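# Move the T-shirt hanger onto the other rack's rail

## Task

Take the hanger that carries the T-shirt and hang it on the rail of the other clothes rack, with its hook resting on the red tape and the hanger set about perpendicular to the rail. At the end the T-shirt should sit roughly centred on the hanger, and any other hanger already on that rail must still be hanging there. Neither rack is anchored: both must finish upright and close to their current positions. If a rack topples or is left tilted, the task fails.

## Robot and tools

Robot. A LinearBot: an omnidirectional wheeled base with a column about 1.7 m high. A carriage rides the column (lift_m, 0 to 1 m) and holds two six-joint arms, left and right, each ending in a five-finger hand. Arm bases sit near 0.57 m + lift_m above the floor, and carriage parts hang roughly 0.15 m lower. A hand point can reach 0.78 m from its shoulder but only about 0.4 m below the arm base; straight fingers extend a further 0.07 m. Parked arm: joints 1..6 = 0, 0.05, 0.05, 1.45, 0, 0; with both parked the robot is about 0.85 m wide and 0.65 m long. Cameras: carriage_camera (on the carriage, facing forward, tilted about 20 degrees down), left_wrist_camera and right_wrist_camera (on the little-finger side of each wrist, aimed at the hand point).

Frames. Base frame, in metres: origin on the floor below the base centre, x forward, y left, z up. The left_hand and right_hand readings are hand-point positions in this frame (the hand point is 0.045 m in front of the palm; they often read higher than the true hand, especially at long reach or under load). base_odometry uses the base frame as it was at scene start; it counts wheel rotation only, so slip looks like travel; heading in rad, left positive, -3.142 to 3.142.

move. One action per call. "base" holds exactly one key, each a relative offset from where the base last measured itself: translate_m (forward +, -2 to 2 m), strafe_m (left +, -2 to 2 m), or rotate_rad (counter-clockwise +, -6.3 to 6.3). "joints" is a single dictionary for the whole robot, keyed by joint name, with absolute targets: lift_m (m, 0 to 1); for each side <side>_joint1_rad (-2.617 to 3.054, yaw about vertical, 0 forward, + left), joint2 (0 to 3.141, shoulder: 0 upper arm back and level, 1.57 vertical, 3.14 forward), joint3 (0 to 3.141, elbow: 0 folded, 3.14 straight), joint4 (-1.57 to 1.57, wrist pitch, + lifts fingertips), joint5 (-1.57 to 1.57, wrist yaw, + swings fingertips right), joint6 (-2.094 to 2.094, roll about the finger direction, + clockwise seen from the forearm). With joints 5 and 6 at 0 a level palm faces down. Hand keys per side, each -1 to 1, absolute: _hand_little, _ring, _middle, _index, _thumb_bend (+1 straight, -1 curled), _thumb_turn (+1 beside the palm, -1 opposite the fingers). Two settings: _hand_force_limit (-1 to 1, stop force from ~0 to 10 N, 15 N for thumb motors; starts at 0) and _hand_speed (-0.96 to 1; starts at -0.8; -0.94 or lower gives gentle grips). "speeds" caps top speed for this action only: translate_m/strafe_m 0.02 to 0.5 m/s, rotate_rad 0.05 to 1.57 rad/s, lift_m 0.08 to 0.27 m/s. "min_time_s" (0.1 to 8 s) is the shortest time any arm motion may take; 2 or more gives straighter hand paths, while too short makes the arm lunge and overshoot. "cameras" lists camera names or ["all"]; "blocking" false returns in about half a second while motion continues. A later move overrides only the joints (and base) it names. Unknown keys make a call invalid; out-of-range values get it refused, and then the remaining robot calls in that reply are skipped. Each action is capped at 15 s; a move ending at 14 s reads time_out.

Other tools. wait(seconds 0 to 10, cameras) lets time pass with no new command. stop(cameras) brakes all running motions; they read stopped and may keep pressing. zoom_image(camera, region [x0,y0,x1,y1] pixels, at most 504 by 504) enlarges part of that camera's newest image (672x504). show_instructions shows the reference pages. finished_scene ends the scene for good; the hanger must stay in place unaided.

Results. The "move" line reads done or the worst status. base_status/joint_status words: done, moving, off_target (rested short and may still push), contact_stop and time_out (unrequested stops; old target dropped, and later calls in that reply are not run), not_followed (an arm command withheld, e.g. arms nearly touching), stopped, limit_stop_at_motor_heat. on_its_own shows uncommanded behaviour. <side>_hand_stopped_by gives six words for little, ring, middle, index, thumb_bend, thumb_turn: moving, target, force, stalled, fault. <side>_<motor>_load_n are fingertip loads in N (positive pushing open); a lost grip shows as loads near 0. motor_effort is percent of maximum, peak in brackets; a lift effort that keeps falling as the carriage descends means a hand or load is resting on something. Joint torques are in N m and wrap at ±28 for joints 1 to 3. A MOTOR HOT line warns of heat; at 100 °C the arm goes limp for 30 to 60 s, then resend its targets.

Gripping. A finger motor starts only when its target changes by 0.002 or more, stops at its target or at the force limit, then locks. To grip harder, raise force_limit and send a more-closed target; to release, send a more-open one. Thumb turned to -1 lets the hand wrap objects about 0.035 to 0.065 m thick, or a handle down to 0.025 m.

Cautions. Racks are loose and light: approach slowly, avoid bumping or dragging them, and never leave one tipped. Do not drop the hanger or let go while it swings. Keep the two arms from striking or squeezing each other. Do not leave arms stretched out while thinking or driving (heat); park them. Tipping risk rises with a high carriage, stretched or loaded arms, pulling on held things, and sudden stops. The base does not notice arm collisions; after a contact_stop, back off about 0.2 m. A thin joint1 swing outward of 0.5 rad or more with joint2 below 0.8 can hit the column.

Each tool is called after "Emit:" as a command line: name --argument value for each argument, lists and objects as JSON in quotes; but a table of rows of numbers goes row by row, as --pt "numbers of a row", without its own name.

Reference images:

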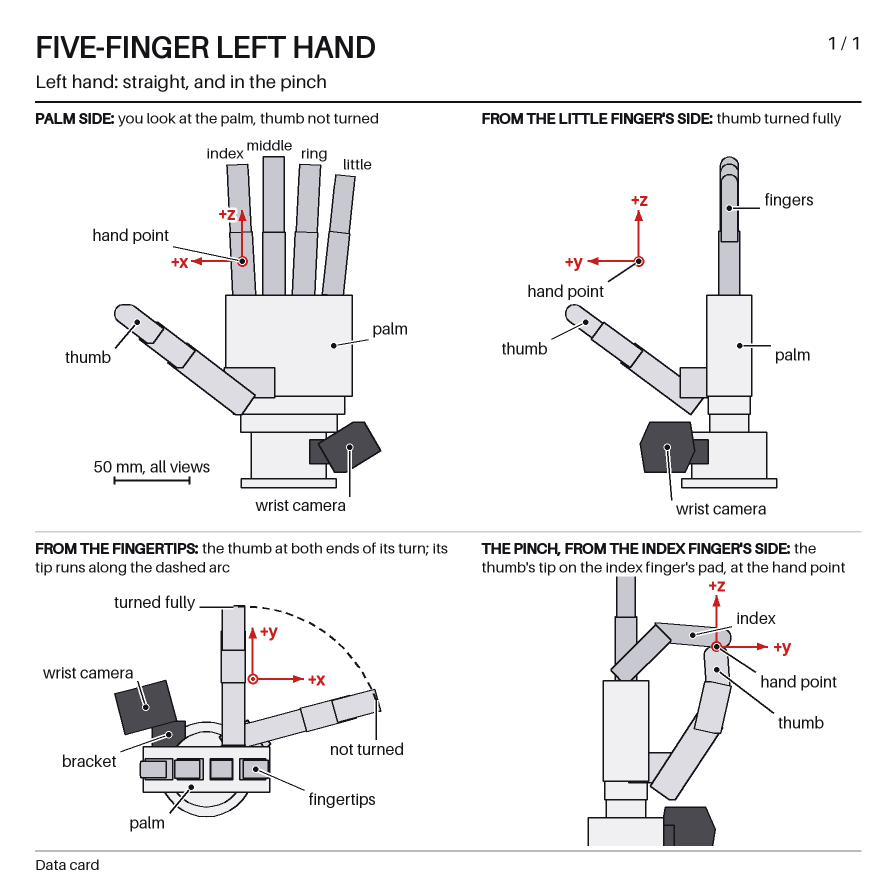

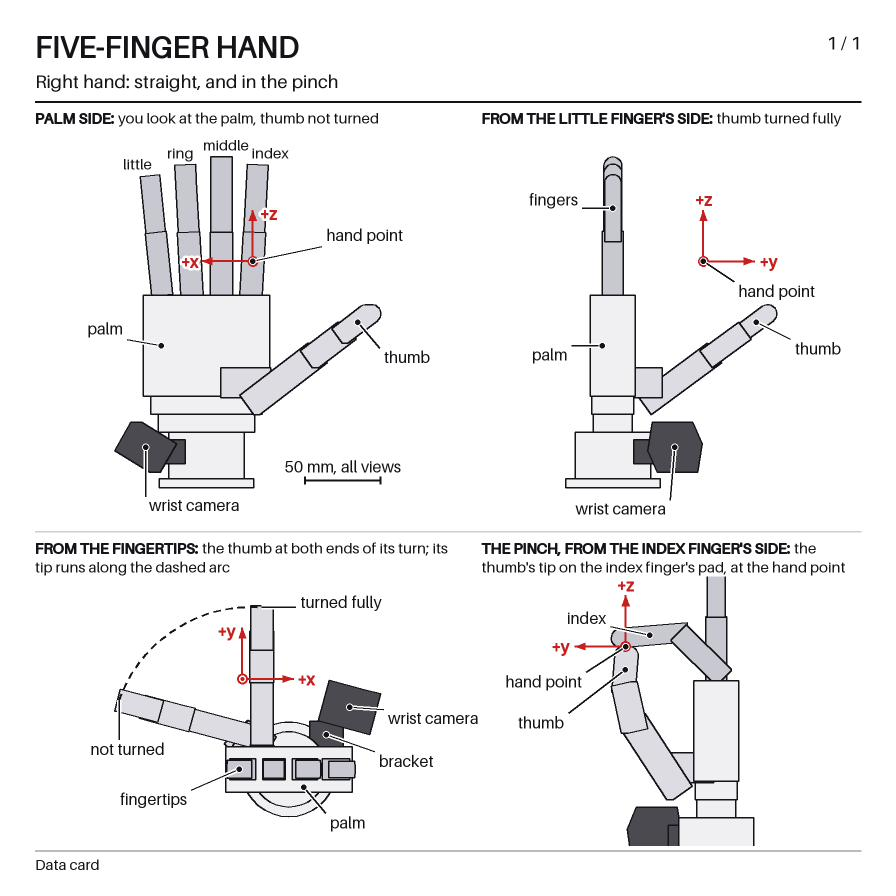

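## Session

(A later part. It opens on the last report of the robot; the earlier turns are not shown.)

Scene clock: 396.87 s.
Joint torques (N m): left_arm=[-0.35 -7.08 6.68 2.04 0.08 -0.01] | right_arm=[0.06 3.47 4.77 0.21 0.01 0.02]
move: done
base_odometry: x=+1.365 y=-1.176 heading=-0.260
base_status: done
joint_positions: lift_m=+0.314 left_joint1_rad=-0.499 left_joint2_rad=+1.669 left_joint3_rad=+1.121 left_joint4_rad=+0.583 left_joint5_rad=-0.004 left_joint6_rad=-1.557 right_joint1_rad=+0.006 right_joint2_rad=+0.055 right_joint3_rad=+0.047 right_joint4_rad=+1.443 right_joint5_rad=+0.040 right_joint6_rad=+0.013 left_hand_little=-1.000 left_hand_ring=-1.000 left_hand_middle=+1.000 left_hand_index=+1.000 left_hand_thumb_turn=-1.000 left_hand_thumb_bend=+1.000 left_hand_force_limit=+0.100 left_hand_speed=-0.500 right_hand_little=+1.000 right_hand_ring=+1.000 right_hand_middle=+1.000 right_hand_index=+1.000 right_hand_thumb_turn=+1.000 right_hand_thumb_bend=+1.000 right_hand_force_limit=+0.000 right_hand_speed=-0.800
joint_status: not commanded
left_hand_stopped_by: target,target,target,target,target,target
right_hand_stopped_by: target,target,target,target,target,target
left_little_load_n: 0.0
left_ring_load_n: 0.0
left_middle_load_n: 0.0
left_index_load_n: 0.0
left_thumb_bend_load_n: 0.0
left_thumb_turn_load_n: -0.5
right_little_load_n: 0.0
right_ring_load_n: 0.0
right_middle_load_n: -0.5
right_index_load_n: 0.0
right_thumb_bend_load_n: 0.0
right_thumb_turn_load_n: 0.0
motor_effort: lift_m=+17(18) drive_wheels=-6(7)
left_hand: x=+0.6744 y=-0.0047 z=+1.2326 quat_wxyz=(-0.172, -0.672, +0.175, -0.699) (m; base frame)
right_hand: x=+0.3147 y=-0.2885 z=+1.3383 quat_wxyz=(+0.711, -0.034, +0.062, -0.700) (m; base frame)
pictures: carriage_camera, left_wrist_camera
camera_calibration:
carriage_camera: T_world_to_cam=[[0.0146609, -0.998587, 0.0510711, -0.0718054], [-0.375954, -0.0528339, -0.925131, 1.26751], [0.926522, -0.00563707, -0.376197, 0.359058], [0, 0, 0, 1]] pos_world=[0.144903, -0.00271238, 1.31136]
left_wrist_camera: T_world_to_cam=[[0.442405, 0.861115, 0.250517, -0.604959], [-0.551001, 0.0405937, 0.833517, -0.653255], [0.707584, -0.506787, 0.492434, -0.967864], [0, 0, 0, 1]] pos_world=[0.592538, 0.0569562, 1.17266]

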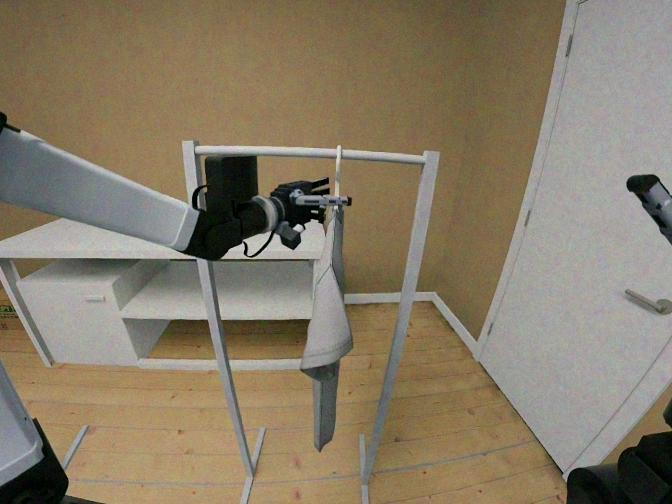

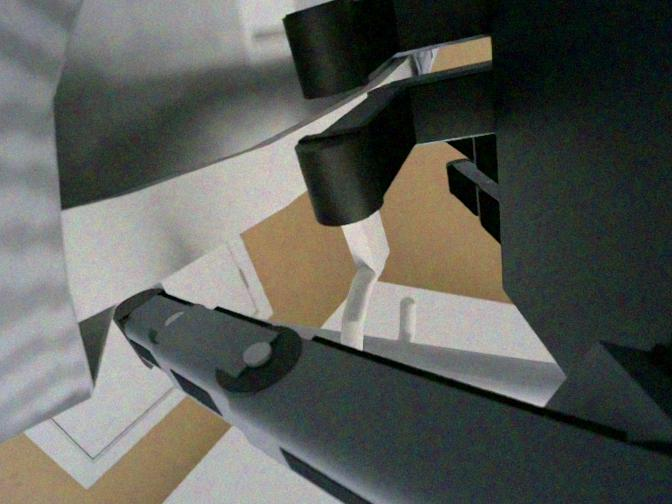

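Emit:
move --base '{"translate_m": 0.009}' --speeds '{"translate_m": 0.05}'

Emit:
move --joints '{"left_hand_index": 0.1, "left_hand_middle": 0.1, "left_hand_speed": -0.8, "left_hand_force_limit": -0.6}' --cameras '["carriage_camera", "left_wrist_camera"]'

Emit:
zoom_image --camera "carriage_camera" --region '[260, 120, 400, 240]'

Emit:
zoom_image --camera "left_wrist_camera" --region '[200, 50, 520, 370]'

Scene clock: 410.20 s.
Joint torques (N m): left_arm=[-0.08 -7.05 6.63 1.99 0.11 -0.05] | right_arm=[0.08 3.37 4.86 0.24 -0.05 -0.01]
move: done
base_odometry: x=+1.374 y=-1.178 heading=-0.261
base_status: done
joint_positions: lift_m=+0.314 left_joint1_rad=-0.498 left_joint2_rad=+1.669 left_joint3_rad=+1.121 left_joint4_rad=+0.583 left_joint5_rad=-0.004 left_joint6_rad=-1.557 right_joint1_rad=+0.006 right_joint2_rad=+0.055 right_joint3_rad=+0.047 right_joint4_rad=+1.441 right_joint5_rad=+0.040 right_joint6_rad=+0.013 left_hand_little=-1.000 left_hand_ring=-1.000 left_hand_middle=+1.000 left_hand_index=+1.000 left_hand_thumb_turn=-1.000 left_hand_thumb_bend=+1.000 left_hand_force_limit=+0.100 left_hand_speed=-0.500 right_hand_little=+1.000 right_hand_ring=+1.000 right_hand_middle=+1.000 right_hand_index=+1.000 right_hand_thumb_turn=+1.000 right_hand_thumb_bend=+1.000 right_hand_force_limit=+0.000 right_hand_speed=-0.800
joint_status: not commanded
left_hand_stopped_by: target,target,target,target,target,target
right_hand_stopped_by: target,target,target,target,target,target
left_little_load_n: 0.0
left_ring_load_n: 0.0
left_middle_load_n: 0.0
left_index_load_n: 0.0
left_thumb_bend_load_n: 0.0
left_thumb_turn_load_n: 0.0
right_little_load_n: 0.0
right_ring_load_n: 0.0
right_middle_load_n: -0.5
right_index_load_n: 0.0
right_thumb_bend_load_n: 0.0
right_thumb_turn_load_n: 0.0
motor_effort: lift_m=+18(18) drive_wheels=-5(9)
left_hand: x=+0.6748 y=-0.0042 z=+1.2325 quat_wxyz=(-0.171, -0.673, +0.175, -0.698) (m; base frame)
right_hand: x=+0.3151 y=-0.2885 z=+1.3381 quat_wxyz=(+0.711, -0.034, +0.063, -0.700) (m; base frame)
pictures: none

Scene clock: 412.30 s.
Joint torques (N m): left_arm=[-0.23 -6.82 6.43 2.04 0.11 -0.03] | right_arm=[-0.03 3.44 4.92 0.29 -0.03 0.04]
move: done
base_odometry: x=+1.374 y=-1.178 heading=-0.261
base_status: not commanded
joint_positions: lift_m=+0.314 left_joint1_rad=-0.498 left_joint2_rad=+1.669 left_joint3_rad=+1.121 left_joint4_rad=+0.583 left_joint5_rad=-0.004 left_joint6_rad=-1.558 right_joint1_rad=+0.006 right_joint2_rad=+0.055 right_joint3_rad=+0.047 right_joint4_rad=+1.441 right_joint5_rad=+0.040 right_joint6_rad=+0.013 left_hand_little=-1.000 left_hand_ring=-1.000 left_hand_middle=+0.100 left_hand_index=+0.100 left_hand_thumb_turn=-1.000 left_hand_thumb_bend=+1.000 left_hand_force_limit=-0.600 left_hand_speed=-0.800 right_hand_little=+1.000 right_hand_ring=+1.000 right_hand_middle=+1.000 right_hand_index=+1.000 right_hand_thumb_turn=+1.000 right_hand_thumb_bend=+1.000 right_hand_force_limit=+0.000 right_hand_speed=-0.800
joint_status: all done
left_hand_stopped_by: target,target,target,target,target,target
right_hand_stopped_by: target,target,target,target,target,target
left_little_load_n: 0.0
left_ring_load_n: 0.0
left_middle_load_n: 0.0
left_index_load_n: 0.0
left_thumb_bend_load_n: 0.0
left_thumb_turn_load_n: -0.5
right_little_load_n: 0.5
right_ring_load_n: 0.0
right_middle_load_n: 0.0
right_index_load_n: 0.0
right_thumb_bend_load_n: 0.0
right_thumb_turn_load_n: 0.0
motor_effort: lift_m=+17(18) drive_wheels=-5(6)
left_hand: x=+0.6748 y=-0.0041 z=+1.2325 quat_wxyz=(-0.171, -0.673, +0.174, -0.698) (m; base frame)
right_hand: x=+0.3151 y=-0.2885 z=+1.3381 quat_wxyz=(+0.711, -0.034, +0.063, -0.700) (m; base frame)
pictures: carriage_camera, left_wrist_camera
camera_calibration:
carriage_camera: T_world_to_cam=[[0.0146609, -0.998587, 0.0510711, -0.0718054], [-0.375954, -0.0528339, -0.925131, 1.26751], [0.926522, -0.00563707, -0.376197, 0.359058], [0, 0, 0, 1]] pos_world=[0.144903, -0.00271238, 1.31136]
left_wrist_camera: T_world_to_cam=[[0.441187, 0.86186, 0.250101, -0.604397], [-0.550587, 0.0398805, 0.833825, -0.653623], [0.708666, -0.505575, 0.492123, -0.96824], [0, 0, 0, 1]] pos_world=[0.592936, 0.0574548, 1.17266]

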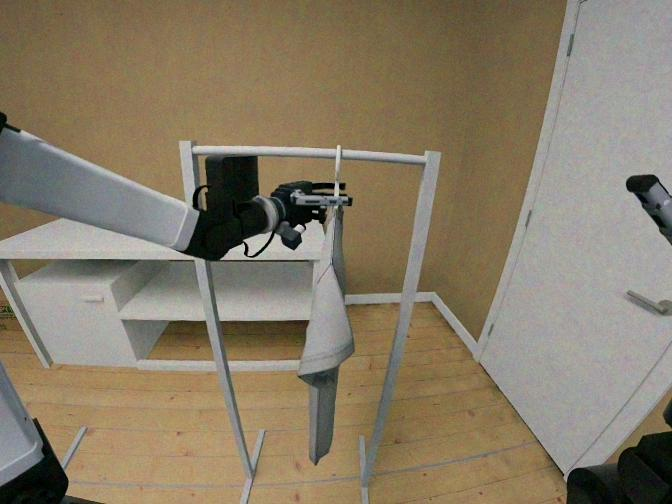

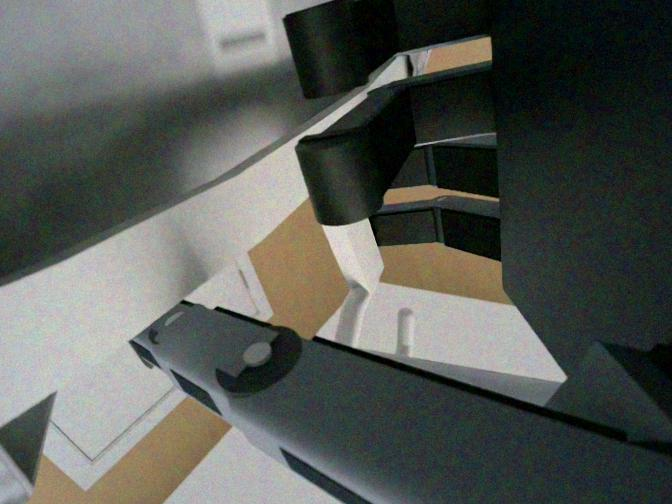

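Scaled by 3.600 from the camera's 672x504 image, which has a finer 960x720 frame.

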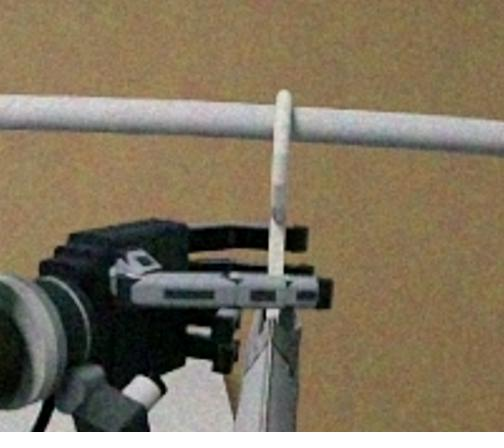

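Scaled by 1.575 from the camera's 672x504 image, which has a finer 960x720 frame.

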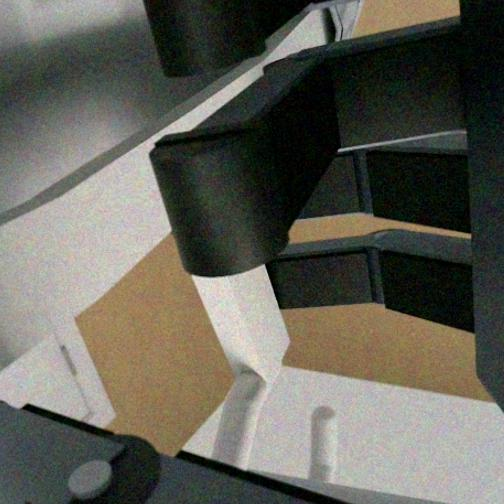

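Emit:
move --joints '{"left_hand_index": -0.6, "left_hand_middle": -0.6, "left_hand_thumb_bend": 0.05, "left_hand_speed": -0.88, "left_hand_force_limit": -0.4}' --cameras '["carriage_camera", "left_wrist_camera"]'

Emit:
zoom_image --camera "carriage_camera" --region '[260, 120, 400, 240]'

Emit:
zoom_image --camera "left_wrist_camera" --region '[200, 50, 520, 370]'

Scene clock: 422.90 s.
Joint torques (N m): left_arm=[-0.46 -7.09 6.54 1.99 0.15 0.05] | right_arm=[-0.02 3.49 4.9 0.25 -0.05 0.01]
move: off_target
base_odometry: x=+1.374 y=-1.178 heading=-0.261
base_status: not commanded
joint_positions: lift_m=+0.314 left_joint1_rad=-0.498 left_joint2_rad=+1.669 left_joint3_rad=+1.121 left_joint4_rad=+0.584 left_joint5_rad=-0.011 left_joint6_rad=-1.562 right_joint1_rad=+0.006 right_joint2_rad=+0.055 right_joint3_rad=+0.047 right_joint4_rad=+1.441 right_joint5_rad=+0.040 right_joint6_rad=+0.013 left_hand_little=-1.000 left_hand_ring=-1.000 left_hand_middle=-0.255 left_hand_index=-0.144 left_hand_thumb_turn=-1.000 left_hand_thumb_bend=+0.215 left_hand_force_limit=-0.400 left_hand_speed=-0.880 right_hand_little=+1.000 right_hand_ring=+1.000 right_hand_middle=+1.000 right_hand_index=+1.000 right_hand_thumb_turn=+1.000 right_hand_thumb_bend=+1.000 right_hand_force_limit=+0.000 right_hand_speed=-0.800
joint_status: left_hand_middle off_target (ended at -0.255, target -0.600); left_hand_index off_target (ended at -0.144, target -0.600); left_hand_thumb_bend off_target (ended at +0.215, target +0.050); the others done
left_hand_stopped_by: target,target,force,force,force,target
right_hand_stopped_by: target,target,target,target,target,target
left_little_load_n: 0.0
left_ring_load_n: 0.0
left_middle_load_n: 4.0
left_index_load_n: 0.0
left_thumb_bend_load_n: 4.0
left_thumb_turn_load_n: 0.5
right_little_load_n: 0.0
right_ring_load_n: 0.0
right_middle_load_n: 0.0
right_index_load_n: 0.0
right_thumb_bend_load_n: 0.0
right_thumb_turn_load_n: 0.0
motor_effort: lift_m=+16(18) drive_wheels=-4(6)
left_hand: x=+0.6759 y=-0.0030 z=+1.2331 quat_wxyz=(-0.171, -0.673, +0.170, -0.699) (m; base frame)
right_hand: x=+0.3151 y=-0.2885 z=+1.3381 quat_wxyz=(+0.711, -0.034, +0.063, -0.700) (m; base frame)
pictures: carriage_camera, left_wrist_camera
camera_calibration:
carriage_camera: T_world_to_cam=[[0.0146609, -0.998587, 0.0510711, -0.0718054], [-0.375954, -0.0528339, -0.925131, 1.26751], [0.926522, -0.00563707, -0.376197, 0.359058], [0, 0, 0, 1]] pos_world=[0.144903, -0.00271238, 1.31136]
left_wrist_camera: T_world_to_cam=[[0.43537, 0.866158, 0.245405, -0.596252], [-0.549803, 0.0399666, 0.834338, -0.654765], [0.71286, -0.498169, 0.493617, -0.9733], [0, 0, 0, 1]] pos_world=[0.593425, 0.0577489, 1.17306]

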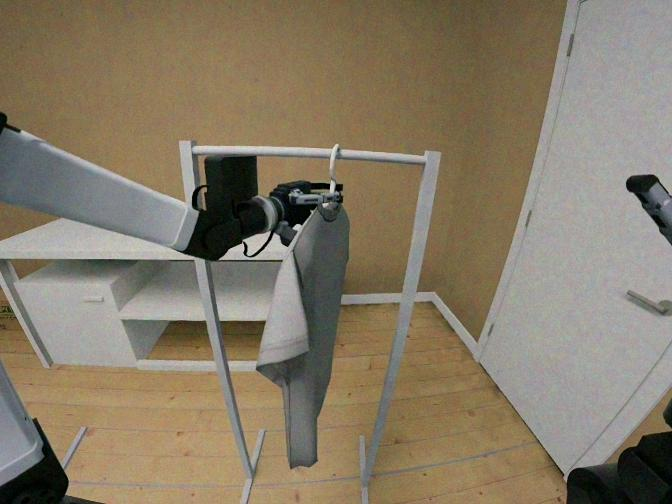

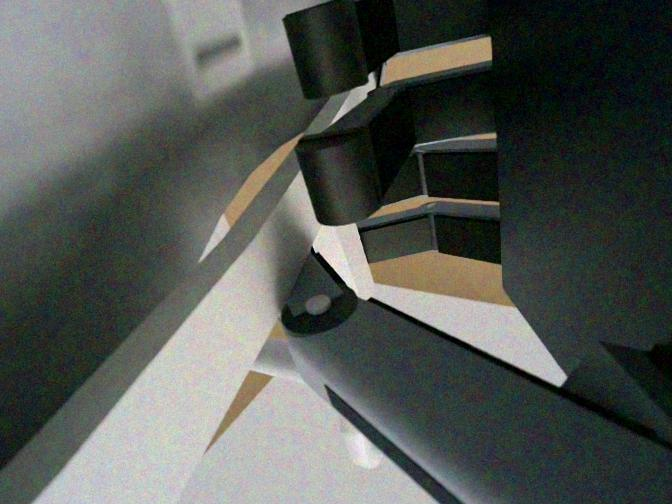

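Scaled by 3.600 from the camera's 672x504 image, which has a finer 960x720 frame.

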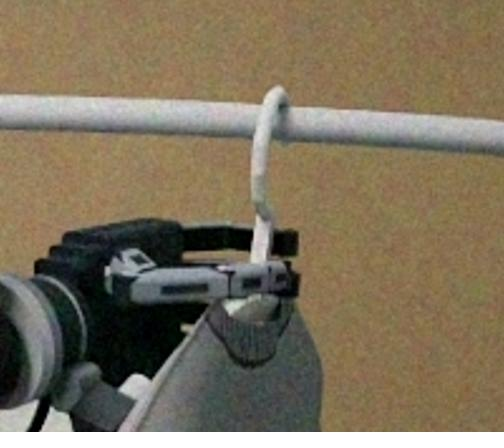

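Scaled by 1.575 from the camera's 672x504 image, which has a finer 960x720 frame.

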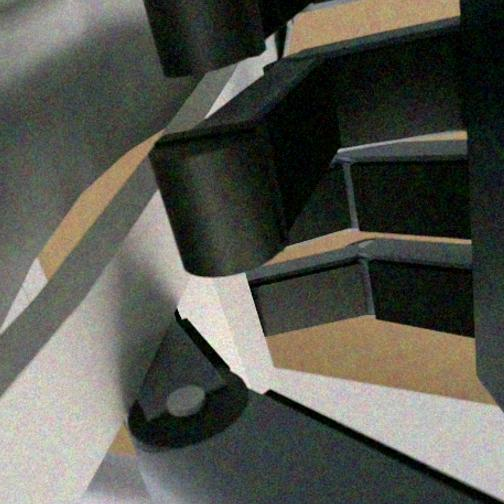

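Emit:
move --joints '{"left_hand_index": -0.65, "left_hand_middle": -0.65, "left_hand_thumb_bend": 0.0, "left_hand_force_limit": 0.0}' --cameras '["carriage_camera", "left_wrist_camera"]'

Emit:
zoom_image --camera "carriage_camera" --region '[260, 120, 400, 240]'

Emit:
zoom_image --camera "left_wrist_camera" --region '[200, 50, 520, 370]'

Scene clock: 434.03 s.
Joint torques (N m): left_arm=[-0.43 -7.12 6.53 2.01 0.2 0.04] | right_arm=[0.05 3.47 4.94 0.26 -0.04 0]
move: off_target
base_odometry: x=+1.374 y=-1.178 heading=-0.261
base_status: not commanded
joint_positions: lift_m=+0.314 left_joint1_rad=-0.498 left_joint2_rad=+1.669 left_joint3_rad=+1.121 left_joint4_rad=+0.584 left_joint5_rad=-0.014 left_joint6_rad=-1.563 right_joint1_rad=+0.006 right_joint2_rad=+0.055 right_joint3_rad=+0.047 right_joint4_rad=+1.441 right_joint5_rad=+0.040 right_joint6_rad=+0.013 left_hand_little=-1.000 left_hand_ring=-1.000 left_hand_middle=-0.262 left_hand_index=-0.186 left_hand_thumb_turn=-1.000 left_hand_thumb_bend=+0.209 left_hand_force_limit=+0.000 left_hand_speed=-0.880 right_hand_little=+1.000 right_hand_ring=+1.000 right_hand_middle=+1.000 right_hand_index=+1.000 right_hand_thumb_turn=+1.000 right_hand_thumb_bend=+1.000 right_hand_force_limit=+0.000 right_hand_speed=-0.800
joint_status: left_hand_middle off_target (ended at -0.262, target -0.650); left_hand_index off_target (ended at -0.186, target -0.650); left_hand_thumb_bend off_target (ended at +0.209, target +0.000); the others done
left_hand_stopped_by: target,target,force,force,force,target
right_hand_stopped_by: target,target,target,target,target,target
left_little_load_n: 0.0
left_ring_load_n: 0.0
left_middle_load_n: 8.0
left_index_load_n: 4.5
left_thumb_bend_load_n: 8.5
left_thumb_turn_load_n: 1.5
right_little_load_n: 0.0
right_ring_load_n: 0.0
right_middle_load_n: 0.0
right_index_load_n: 0.0
right_thumb_bend_load_n: 0.0
right_thumb_turn_load_n: 0.0
motor_effort: lift_m=+17(18) drive_wheels=-6(6)
left_hand: x=+0.6764 y=-0.0025 z=+1.2332 quat_wxyz=(-0.170, -0.674, +0.169, -0.699) (m; base frame)
right_hand: x=+0.3151 y=-0.2885 z=+1.3381 quat_wxyz=(+0.711, -0.034, +0.063, -0.700) (m; base frame)
pictures: carriage_camera, left_wrist_camera
camera_calibration:
carriage_camera: T_world_to_cam=[[0.0146609, -0.998587, 0.0510711, -0.0718054], [-0.375954, -0.0528339, -0.925131, 1.26751], [0.926522, -0.00563707, -0.376197, 0.359058], [0, 0, 0, 1]] pos_world=[0.144903, -0.00271238, 1.31136]
left_wrist_camera: T_world_to_cam=[[0.432875, 0.867642, 0.244573, -0.594181], [-0.549588, 0.0389558, 0.834527, -0.654901], [0.714544, -0.49566, 0.493709, -0.974665], [0, 0, 0, 1]] pos_world=[0.593721, 0.0579463, 1.17305]

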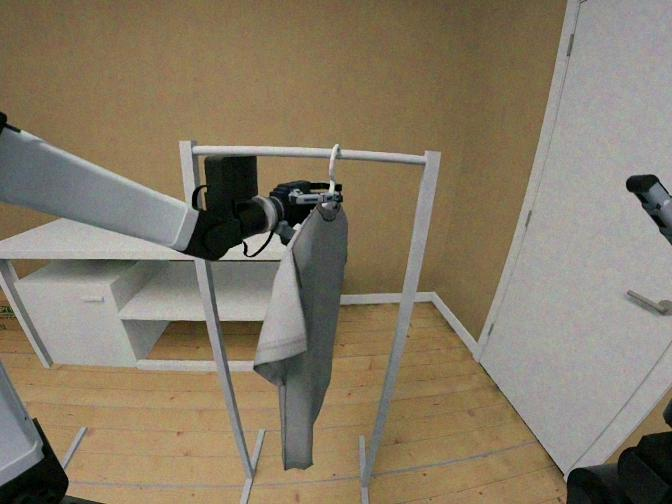

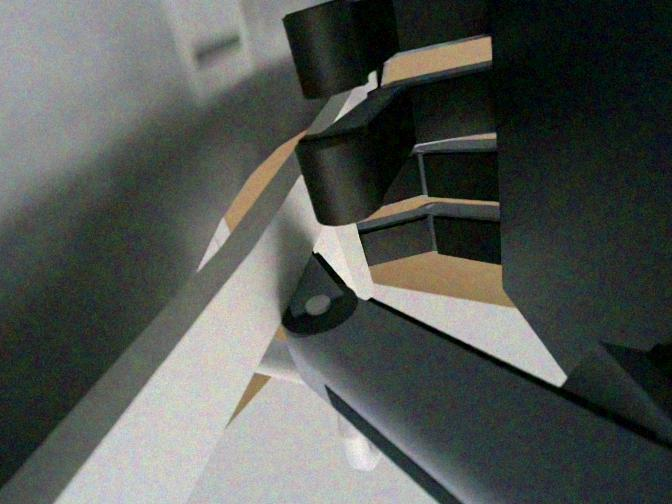

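Scaled by 3.600 from the camera's 672x504 image, which has a finer 960x720 frame.

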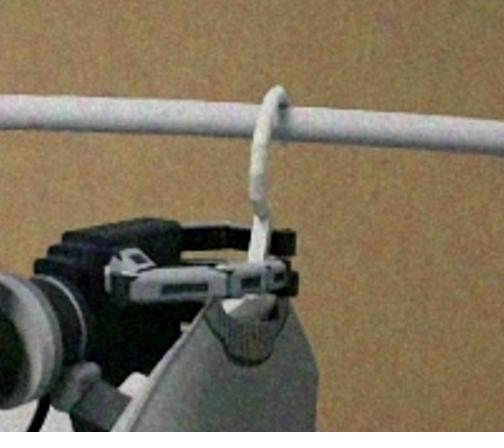

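Scaled by 1.575 from the camera's 672x504 image, which has a finer 960x720 frame.

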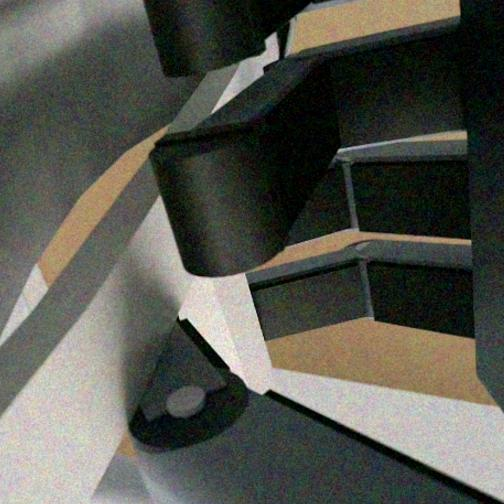

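Emit:
move --joints '{"lift_m": 0.346}' --speeds '{"lift_m": 0.08}' --cameras '["carriage_camera", "left_wrist_camera"]'

Emit:
zoom_image --camera "carriage_camera" --region '[260, 120, 400, 240]'

Emit:
zoom_image --camera "left_wrist_camera" --region '[200, 150, 520, 470]'

Scene clock: 450.77 s.
Joint torques (N m): left_arm=[-0.28 -6.99 6.58 2.15 0.17 0.02] | right_arm=[0.14 3.59 4.97 0.27 -0.03 0.01]
move: done
base_odometry: x=+1.374 y=-1.178 heading=-0.261
base_status: not commanded
joint_positions: lift_m=+0.346 left_joint1_rad=-0.498 left_joint2_rad=+1.670 left_joint3_rad=+1.121 left_joint4_rad=+0.572 left_joint5_rad=-0.013 left_joint6_rad=-1.563 right_joint1_rad=+0.006 right_joint2_rad=+0.055 right_joint3_rad=+0.047 right_joint4_rad=+1.441 right_joint5_rad=+0.040 right_joint6_rad=+0.013 left_hand_little=-1.000 left_hand_ring=-1.000 left_hand_middle=-0.262 left_hand_index=-0.187 left_hand_thumb_turn=-1.000 left_hand_thumb_bend=+0.209 left_hand_force_limit=+0.000 left_hand_speed=-0.880 right_hand_little=+1.000 right_hand_ring=+1.000 right_hand_middle=+1.000 right_hand_index=+1.000 right_hand_thumb_turn=+1.000 right_hand_thumb_bend=+1.000 right_hand_force_limit=+0.000 right_hand_speed=-0.800
joint_status: all done
left_hand_stopped_by: target,target,force,force,force,target
right_hand_stopped_by: target,target,target,target,target,target
left_little_load_n: 0.0
left_ring_load_n: 0.0
left_middle_load_n: 8.5
left_index_load_n: 0.0
left_thumb_bend_load_n: 8.0
left_thumb_turn_load_n: 0.5
right_little_load_n: 0.0
right_ring_load_n: 0.0
right_middle_load_n: 0.0
right_index_load_n: 0.0
right_thumb_bend_load_n: 0.0
right_thumb_turn_load_n: 0.0
motor_effort: lift_m=+23(28) drive_wheels=-4(6)
left_hand: x=+0.6768 y=-0.0030 z=+1.2608 quat_wxyz=(-0.169, -0.678, +0.170, -0.695) (m; base frame)
right_hand: x=+0.3151 y=-0.2885 z=+1.3694 quat_wxyz=(+0.711, -0.034, +0.063, -0.700) (m; base frame)
pictures: carriage_camera, left_wrist_camera
camera_calibration:
carriage_camera: T_world_to_cam=[[0.0146609, -0.998587, 0.0510711, -0.073404], [-0.375954, -0.0528339, -0.925131, 1.29647], [0.926522, -0.00563707, -0.376197, 0.370833], [0, 0, 0, 1]] pos_world=[0.144903, -0.00271238, 1.34266]
left_wrist_camera: T_world_to_cam=[[0.43665, 0.865624, 0.245014, -0.603736], [-0.540015, 0.0343703, 0.840953, -0.69228], [0.719528, -0.499513, 0.482458, -0.978063], [0, 0, 0, 1]] pos_world=[0.593523, 0.057847, 1.20197]

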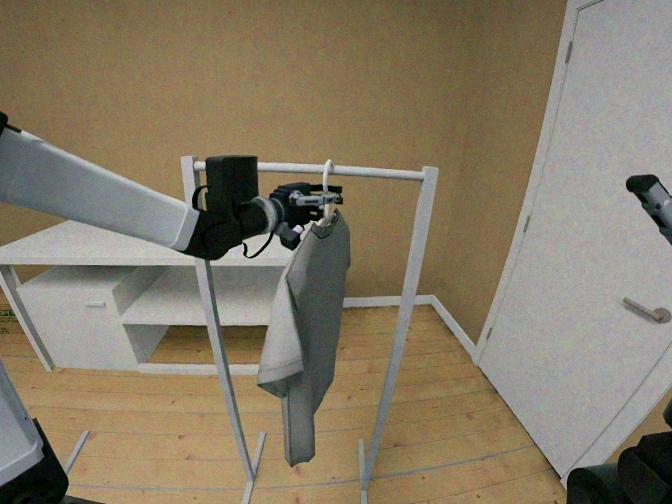

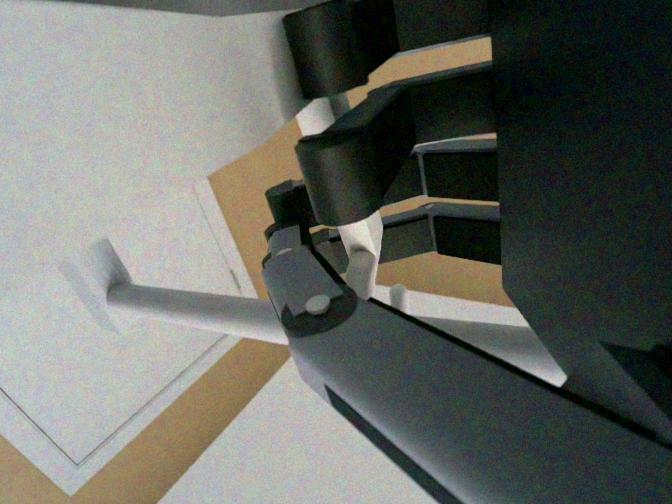

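Scaled by 3.600 from the camera's 672x504 image, which has a finer 960x720 frame.

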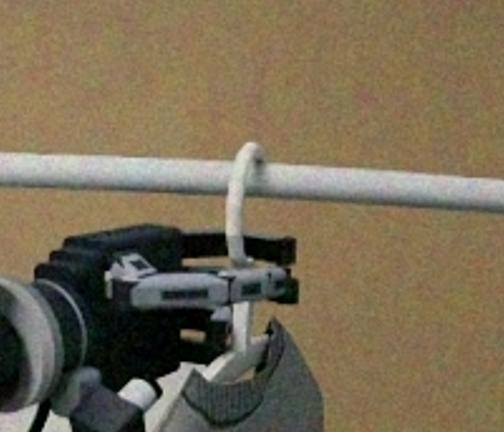

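Scaled by 1.575 from the camera's 672x504 image, which has a finer 960x720 frame.

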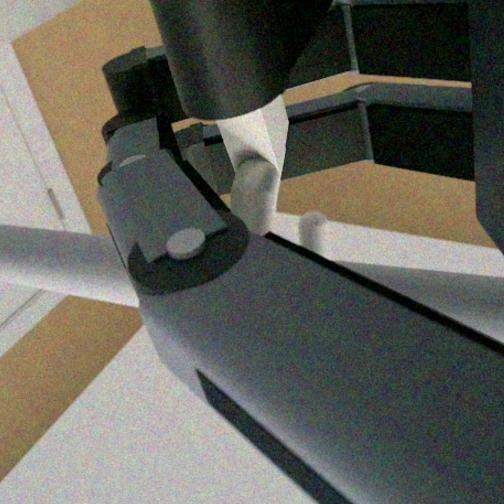

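Emit:
move --joints '{"lift_m": 0.314, "left_hand_index": 1, "left_hand_middle": 1, "left_hand_thumb_bend": 1, "left_hand_speed": -0.5}' --speeds '{"lift_m": 0.08}'

Emit:
wait --seconds 1 --cameras '["carriage_camera", "left_wrist_camera"]'

Emit:
zoom_image --camera "carriage_camera" --region '[260, 120, 400, 240]'

Emit:
zoom_image --camera "left_wrist_camera" --region '[200, 50, 520, 370]'

Scene clock: 484.57 s.
Joint torques (N m): left_arm=[-0.25 -7.04 6.52 1.97 0.09 0.02] | right_arm=[0.02 3.49 4.94 0.29 -0.02 0]
move: done
base_odometry: x=+1.374 y=-1.178 heading=-0.261
base_status: not commanded
joint_positions: lift_m=+0.314 left_joint1_rad=-0.499 left_joint2_rad=+1.670 left_joint3_rad=+1.121 left_joint4_rad=+0.592 left_joint5_rad=-0.004 left_joint6_rad=-1.564 right_joint1_rad=+0.006 right_joint2_rad=+0.055 right_joint3_rad=+0.047 right_joint4_rad=+1.441 right_joint5_rad=+0.040 right_joint6_rad=+0.013 left_hand_little=-1.000 left_hand_ring=-1.000 left_hand_middle=+1.000 left_hand_index=+1.000 left_hand_thumb_turn=-1.000 left_hand_thumb_bend=+1.000 left_hand_force_limit=+0.000 left_hand_speed=-0.500 right_hand_little=+1.000 right_hand_ring=+1.000 right_hand_middle=+1.000 right_hand_index=+1.000 right_hand_thumb_turn=+1.000 right_hand_thumb_bend=+1.000 right_hand_force_limit=+0.000 right_hand_speed=-0.800
joint_status: all done
left_hand_stopped_by: target,target,target,target,target,target
right_hand_stopped_by: target,target,target,target,target,target
left_little_load_n: 0.0
left_ring_load_n: 0.0
left_middle_load_n: 0.0
left_index_load_n: 0.0
left_thumb_bend_load_n: 0.0
left_thumb_turn_load_n: -0.5
right_little_load_n: 0.0
right_ring_load_n: 0.0
right_middle_load_n: 0.0
right_index_load_n: 0.0
right_thumb_bend_load_n: 0.0
right_thumb_turn_load_n: 0.0
motor_effort: lift_m=+17(18) drive_wheels=-5(7)
left_hand: x=+0.6746 y=-0.0041 z=+1.2350 quat_wxyz=(-0.174, -0.670, +0.172, -0.701) (m; base frame)
right_hand: x=+0.3151 y=-0.2885 z=+1.3381 quat_wxyz=(+0.711, -0.034, +0.063, -0.700) (m; base frame)
pictures: none

Scene clock: 485.57 s.
Joint torques (N m): left_arm=[-0.36 -7.17 6.6 1.93 0.09 0.04] | right_arm=[-0.09 3.49 4.98 0.29 -0.02 0]
base_odometry: x=+1.374 y=-1.178 heading=-0.261
base_status: not commanded
joint_positions: lift_m=+0.314 left_joint1_rad=-0.499 left_joint2_rad=+1.670 left_joint3_rad=+1.121 left_joint4_rad=+0.592 left_joint5_rad=-0.004 left_joint6_rad=-1.564 right_joint1_rad=+0.006 right_joint2_rad=+0.055 right_joint3_rad=+0.047 right_joint4_rad=+1.441 right_joint5_rad=+0.040 right_joint6_rad=+0.013 left_hand_little=-1.000 left_hand_ring=-1.000 left_hand_middle=+1.000 left_hand_index=+1.000 left_hand_thumb_turn=-1.000 left_hand_thumb_bend=+1.000 left_hand_force_limit=+0.000 left_hand_speed=-0.500 right_hand_little=+1.000 right_hand_ring=+1.000 right_hand_middle=+1.000 right_hand_index=+1.000 right_hand_thumb_turn=+1.000 right_hand_thumb_bend=+1.000 right_hand_force_limit=+0.000 right_hand_speed=-0.800
joint_status: all done
left_hand_stopped_by: target,target,target,target,target,target
right_hand_stopped_by: target,target,target,target,target,target
left_little_load_n: 0.0
left_ring_load_n: 0.0
left_middle_load_n: 0.0
left_index_load_n: -0.5
left_thumb_bend_load_n: 0.0
left_thumb_turn_load_n: 0.0
right_little_load_n: 0.0
right_ring_load_n: 0.0
right_middle_load_n: 0.0
right_index_load_n: 0.0
right_thumb_bend_load_n: 0.0
right_thumb_turn_load_n: 0.0
motor_effort: lift_m=+17(18) drive_wheels=-4(7)
left_hand: x=+0.6746 y=-0.0041 z=+1.2349 quat_wxyz=(-0.174, -0.670, +0.172, -0.701) (m; base frame)
right_hand: x=+0.3151 y=-0.2885 z=+1.3381 quat_wxyz=(+0.711, -0.034, +0.063, -0.700) (m; base frame)
wait: 1.00 s; at rest by 0.27 s
pictures: carriage_camera, left_wrist_camera
camera_calibration:
carriage_camera: T_world_to_cam=[[0.0146609, -0.998587, 0.0510711, -0.0718054], [-0.375954, -0.0528339, -0.925131, 1.26751], [0.926522, -0.00563707, -0.376197, 0.359058], [0, 0, 0, 1]] pos_world=[0.144903, -0.00271238, 1.31136]
left_wrist_camera: T_world_to_cam=[[0.44071, 0.863851, 0.244, -0.596981], [-0.554031, 0.0478954, 0.831117, -0.649991], [0.706275, -0.501465, 0.499708, -0.976894], [0, 0, 0, 1]] pos_world=[0.592936, 0.0569559, 1.17404]

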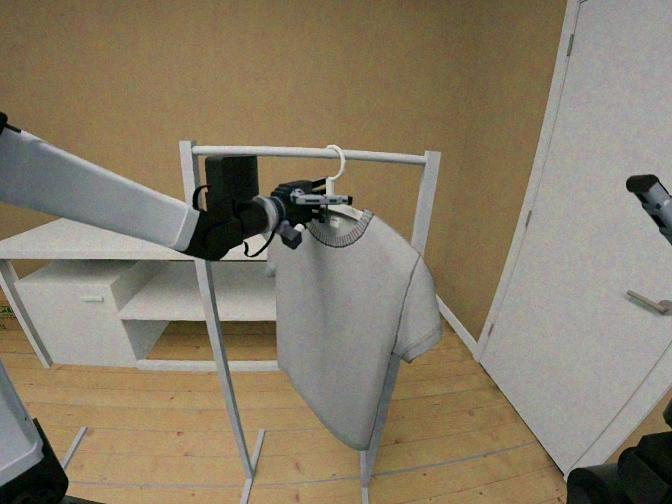

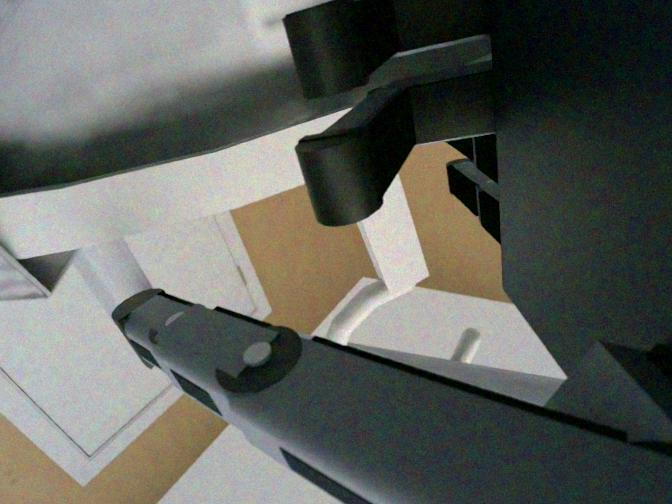

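Scaled by 3.600 from the camera's 672x504 image, which has a finer 960x720 frame.

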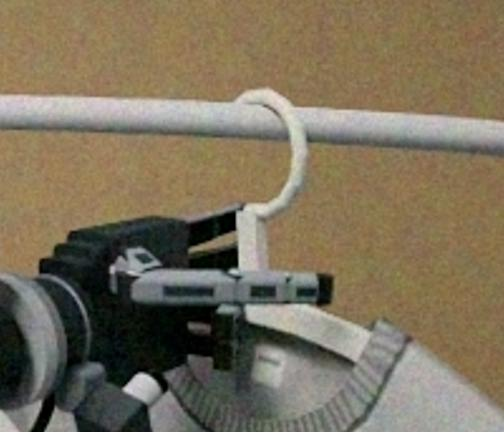

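Scaled by 1.575 from the camera's 672x504 image, which has a finer 960x720 frame.

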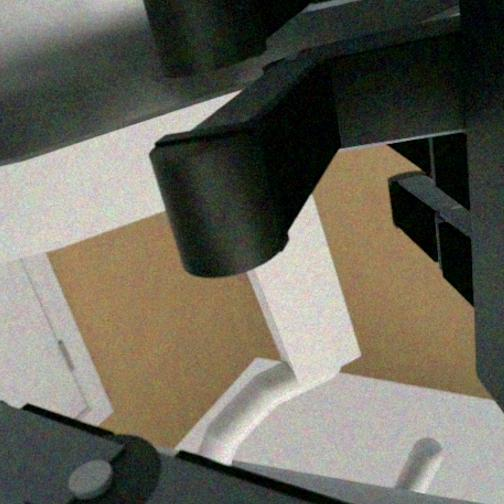

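Emit:
move --base '{"strafe_m": 0.03}' --speeds '{"strafe_m": 0.06}'

Emit:
move --base '{"translate_m": -0.3}' --speeds '{"translate_m": 0.15}' --cameras '["carriage_camera"]'

Emit:
move --joints '{"left_hand_ring": 1, "left_hand_little": 1, "left_joint1_rad": 0.0, "left_joint5_rad": 1.2, "left_joint6_rad": 1.77}' --min_time_s 3 --cameras '["carriage_camera", "left_wrist_camera"]'

Scene clock: 513.90 s.
Joint torques (N m): left_arm=[-0.14 -7.02 6.68 1.94 0.06 0.03] | right_arm=[0.01 3.62 4.93 0.26 -0.01 0]
move: done
base_odometry: x=+1.382 y=-1.150 heading=-0.261
base_status: done
joint_positions: lift_m=+0.314 left_joint1_rad=-0.500 left_joint2_rad=+1.670 left_joint3_rad=+1.121 left_joint4_rad=+0.591 left_joint5_rad=-0.003 left_joint6_rad=-1.564 right_joint1_rad=+0.005 right_joint2_rad=+0.055 right_joint3_rad=+0.047 right_joint4_rad=+1.441 right_joint5_rad=+0.040 right_joint6_rad=+0.013 left_hand_little=-1.000 left_hand_ring=-1.000 left_hand_middle=+1.000 left_hand_index=+1.000 left_hand_thumb_turn=-1.000 left_hand_thumb_bend=+1.000 left_hand_force_limit=+0.000 left_hand_speed=-0.500 right_hand_little=+1.000 right_hand_ring=+1.000 right_hand_middle=+1.000 right_hand_index=+1.000 right_hand_thumb_turn=+1.000 right_hand_thumb_bend=+1.000 right_hand_force_limit=+0.000 right_hand_speed=-0.800
joint_status: not commanded
left_hand_stopped_by: target,target,target,target,target,target
right_hand_stopped_by: target,target,target,target,target,target
left_little_load_n: 0.0
left_ring_load_n: 0.0
left_middle_load_n: 0.0
left_index_load_n: 0.0
left_thumb_bend_load_n: 0.5
left_thumb_turn_load_n: 0.0
right_little_load_n: 0.0
right_ring_load_n: 0.0
right_middle_load_n: 0.0
right_index_load_n: 0.0
right_thumb_bend_load_n: 0.0
right_thumb_turn_load_n: 0.0
motor_effort: lift_m=+17(18) drive_wheels=-5(12)
left_hand: x=+0.6741 y=-0.0048 z=+1.2348 quat_wxyz=(-0.175, -0.670, +0.173, -0.700) (m; base frame)
right_hand: x=+0.3151 y=-0.2885 z=+1.3381 quat_wxyz=(+0.711, -0.034, +0.063, -0.700) (m; base frame)
pictures: none

Scene clock: 516.87 s.
Joint torques (N m): left_arm=[-0.27 -6.97 6.49 1.91 0.07 0.05] | right_arm=[0.08 3.62 4.82 0.3 -0.03 -0.02]
move: done
base_odometry: x=+1.092 y=-1.072 heading=-0.261
base_status: done
joint_positions: lift_m=+0.314 left_joint1_rad=-0.499 left_joint2_rad=+1.670 left_joint3_rad=+1.121 left_joint4_rad=+0.589 left_joint5_rad=-0.003 left_joint6_rad=-1.564 right_joint1_rad=+0.005 right_joint2_rad=+0.055 right_joint3_rad=+0.047 right_joint4_rad=+1.441 right_joint5_rad=+0.040 right_joint6_rad=+0.013 left_hand_little=-1.000 left_hand_ring=-1.000 left_hand_middle=+1.000 left_hand_index=+1.000 left_hand_thumb_turn=-1.000 left_hand_thumb_bend=+1.000 left_hand_force_limit=+0.000 left_hand_speed=-0.500 right_hand_little=+1.000 right_hand_ring=+1.000 right_hand_middle=+1.000 right_hand_index=+1.000 right_hand_thumb_turn=+1.000 right_hand_thumb_bend=+1.000 right_hand_force_limit=+0.000 right_hand_speed=-0.800
joint_status: not commanded
left_hand_stopped_by: target,target,target,target,target,target
right_hand_stopped_by: target,target,target,target,target,target
left_little_load_n: 0.0
left_ring_load_n: 0.0
left_middle_load_n: 0.0
left_index_load_n: 0.0
left_thumb_bend_load_n: 0.0
left_thumb_turn_load_n: -0.5
right_little_load_n: 0.0
right_ring_load_n: 0.0
right_middle_load_n: 0.0
right_index_load_n: 0.0
right_thumb_bend_load_n: 0.0
right_thumb_turn_load_n: 0.0
motor_effort: lift_m=+17(18) drive_wheels=-2(13)
left_hand: x=+0.6743 y=-0.0046 z=+1.2342 quat_wxyz=(-0.175, -0.671, +0.173, -0.700) (m; base frame)
right_hand: x=+0.3150 y=-0.2885 z=+1.3382 quat_wxyz=(+0.711, -0.034, +0.063, -0.700) (m; base frame)
pictures: carriage_camera
camera_calibration:
carriage_camera: T_world_to_cam=[[0.0146609, -0.998587, 0.0510711, -0.0718054], [-0.375954, -0.0528339, -0.925131, 1.26751], [0.926522, -0.00563707, -0.376197, 0.359058], [0, 0, 0, 1]] pos_world=[0.144903, -0.00271238, 1.31136]

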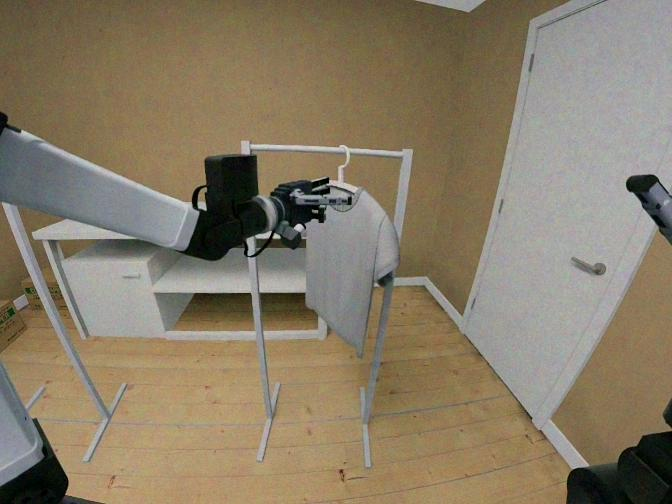

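Scene clock: 520.30 s.
Joint torques (N m): left_arm=[0.23 -6.69 5.94 1.4 0.14 0.21] | right_arm=[-0.06 3.49 5.01 0.26 -0.05 0.03]
move: done
base_odometry: x=+1.092 y=-1.072 heading=-0.261
base_status: not commanded
joint_positions: lift_m=+0.314 left_joint1_rad=-0.005 left_joint2_rad=+1.670 left_joint3_rad=+1.121 left_joint4_rad=+0.589 left_joint5_rad=+1.192 left_joint6_rad=+1.754 right_joint1_rad=+0.005 right_joint2_rad=+0.055 right_joint3_rad=+0.047 right_joint4_rad=+1.441 right_joint5_rad=+0.040 right_joint6_rad=+0.013 left_hand_little=+1.000 left_hand_ring=+1.000 left_hand_middle=+1.000 left_hand_index=+1.000 left_hand_thumb_turn=-1.000 left_hand_thumb_bend=+1.000 left_hand_force_limit=+0.000 left_hand_speed=-0.500 right_hand_little=+1.000 right_hand_ring=+1.000 right_hand_middle=+1.000 right_hand_index=+1.000 right_hand_thumb_turn=+1.000 right_hand_thumb_bend=+1.000 right_hand_force_limit=+0.000 right_hand_speed=-0.800
joint_status: all done
left_hand_stopped_by: target,target,target,target,target,target
right_hand_stopped_by: target,target,target,target,target,target
left_little_load_n: 0.0
left_ring_load_n: 0.0
left_middle_load_n: 0.0
left_index_load_n: 0.0
left_thumb_bend_load_n: 0.0
left_thumb_turn_load_n: 0.5
right_little_load_n: 0.0
right_ring_load_n: 0.0
right_middle_load_n: 0.0
right_index_load_n: 0.0
right_thumb_bend_load_n: 0.0
right_thumb_turn_load_n: 0.0
motor_effort: lift_m=+17(18) drive_wheels=-1(4)
left_hand: x=+0.7095 y=+0.1540 z=+1.1821 quat_wxyz=(+0.629, +0.457, +0.533, -0.334) (m; base frame)
right_hand: x=+0.3150 y=-0.2885 z=+1.3382 quat_wxyz=(+0.711, -0.034, +0.063, -0.700) (m; base frame)
pictures: carriage_camera, left_wrist_camera
camera_calibration:
carriage_camera: T_world_to_cam=[[0.0146609, -0.998587, 0.0510711, -0.0718054], [-0.375954, -0.0528339, -0.925131, 1.26751], [0.926522, -0.00563707, -0.376197, 0.359058], [0, 0, 0, 1]] pos_world=[0.144903, -0.00271238, 1.31136]
left_wrist_camera: T_world_to_cam=[[-0.83543, -0.322406, -0.445096, 1.16663], [0.200144, 0.57578, -0.79273, 0.708697], [0.511858, -0.751354, -0.416496, 0.363566], [0, 0, 0, 1]] pos_world=[0.646701, 0.241241, 1.23249]

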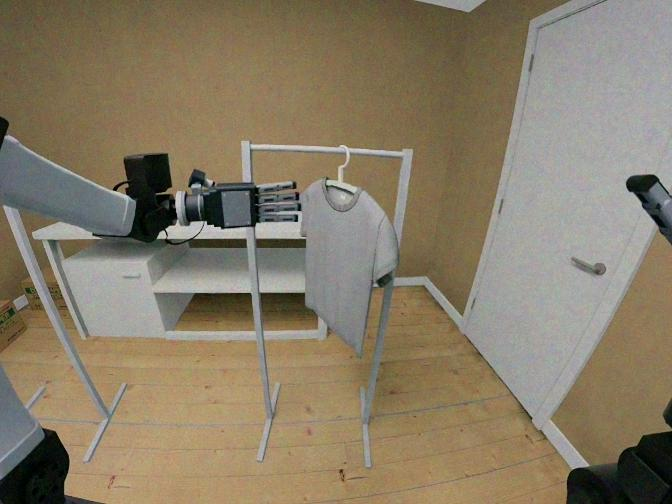

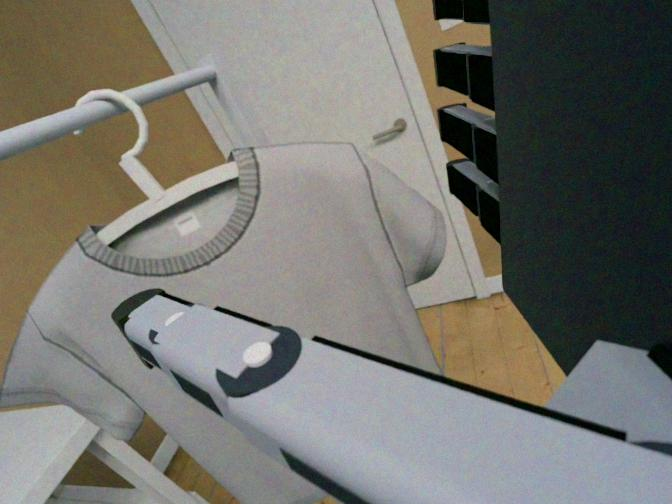

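Emit:
zoom_image --camera "carriage_camera" --region '[240, 130, 420, 260]'

Emit:
zoom_image --camera "left_wrist_camera" --region '[20, 60, 300, 300]'

Scaled by 2.800 from the camera's 672x504 image, which has a finer 960x720 frame.

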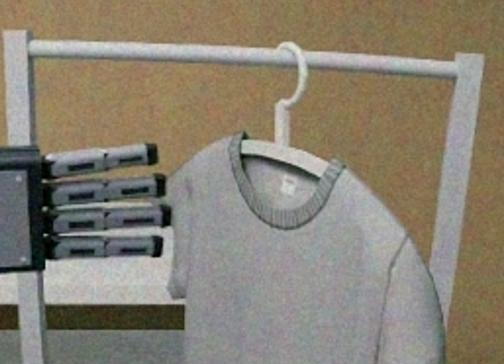

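Scaled by 1.800 from the camera's 672x504 image, which has a finer 960x720 frame.

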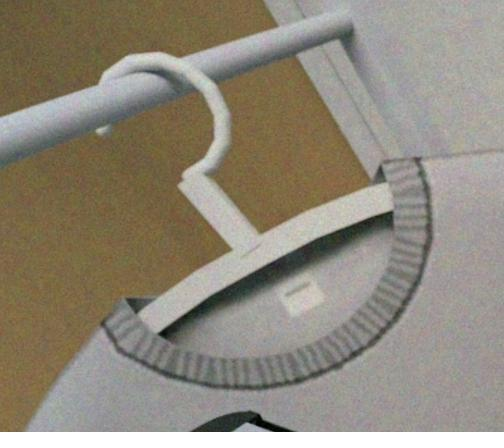

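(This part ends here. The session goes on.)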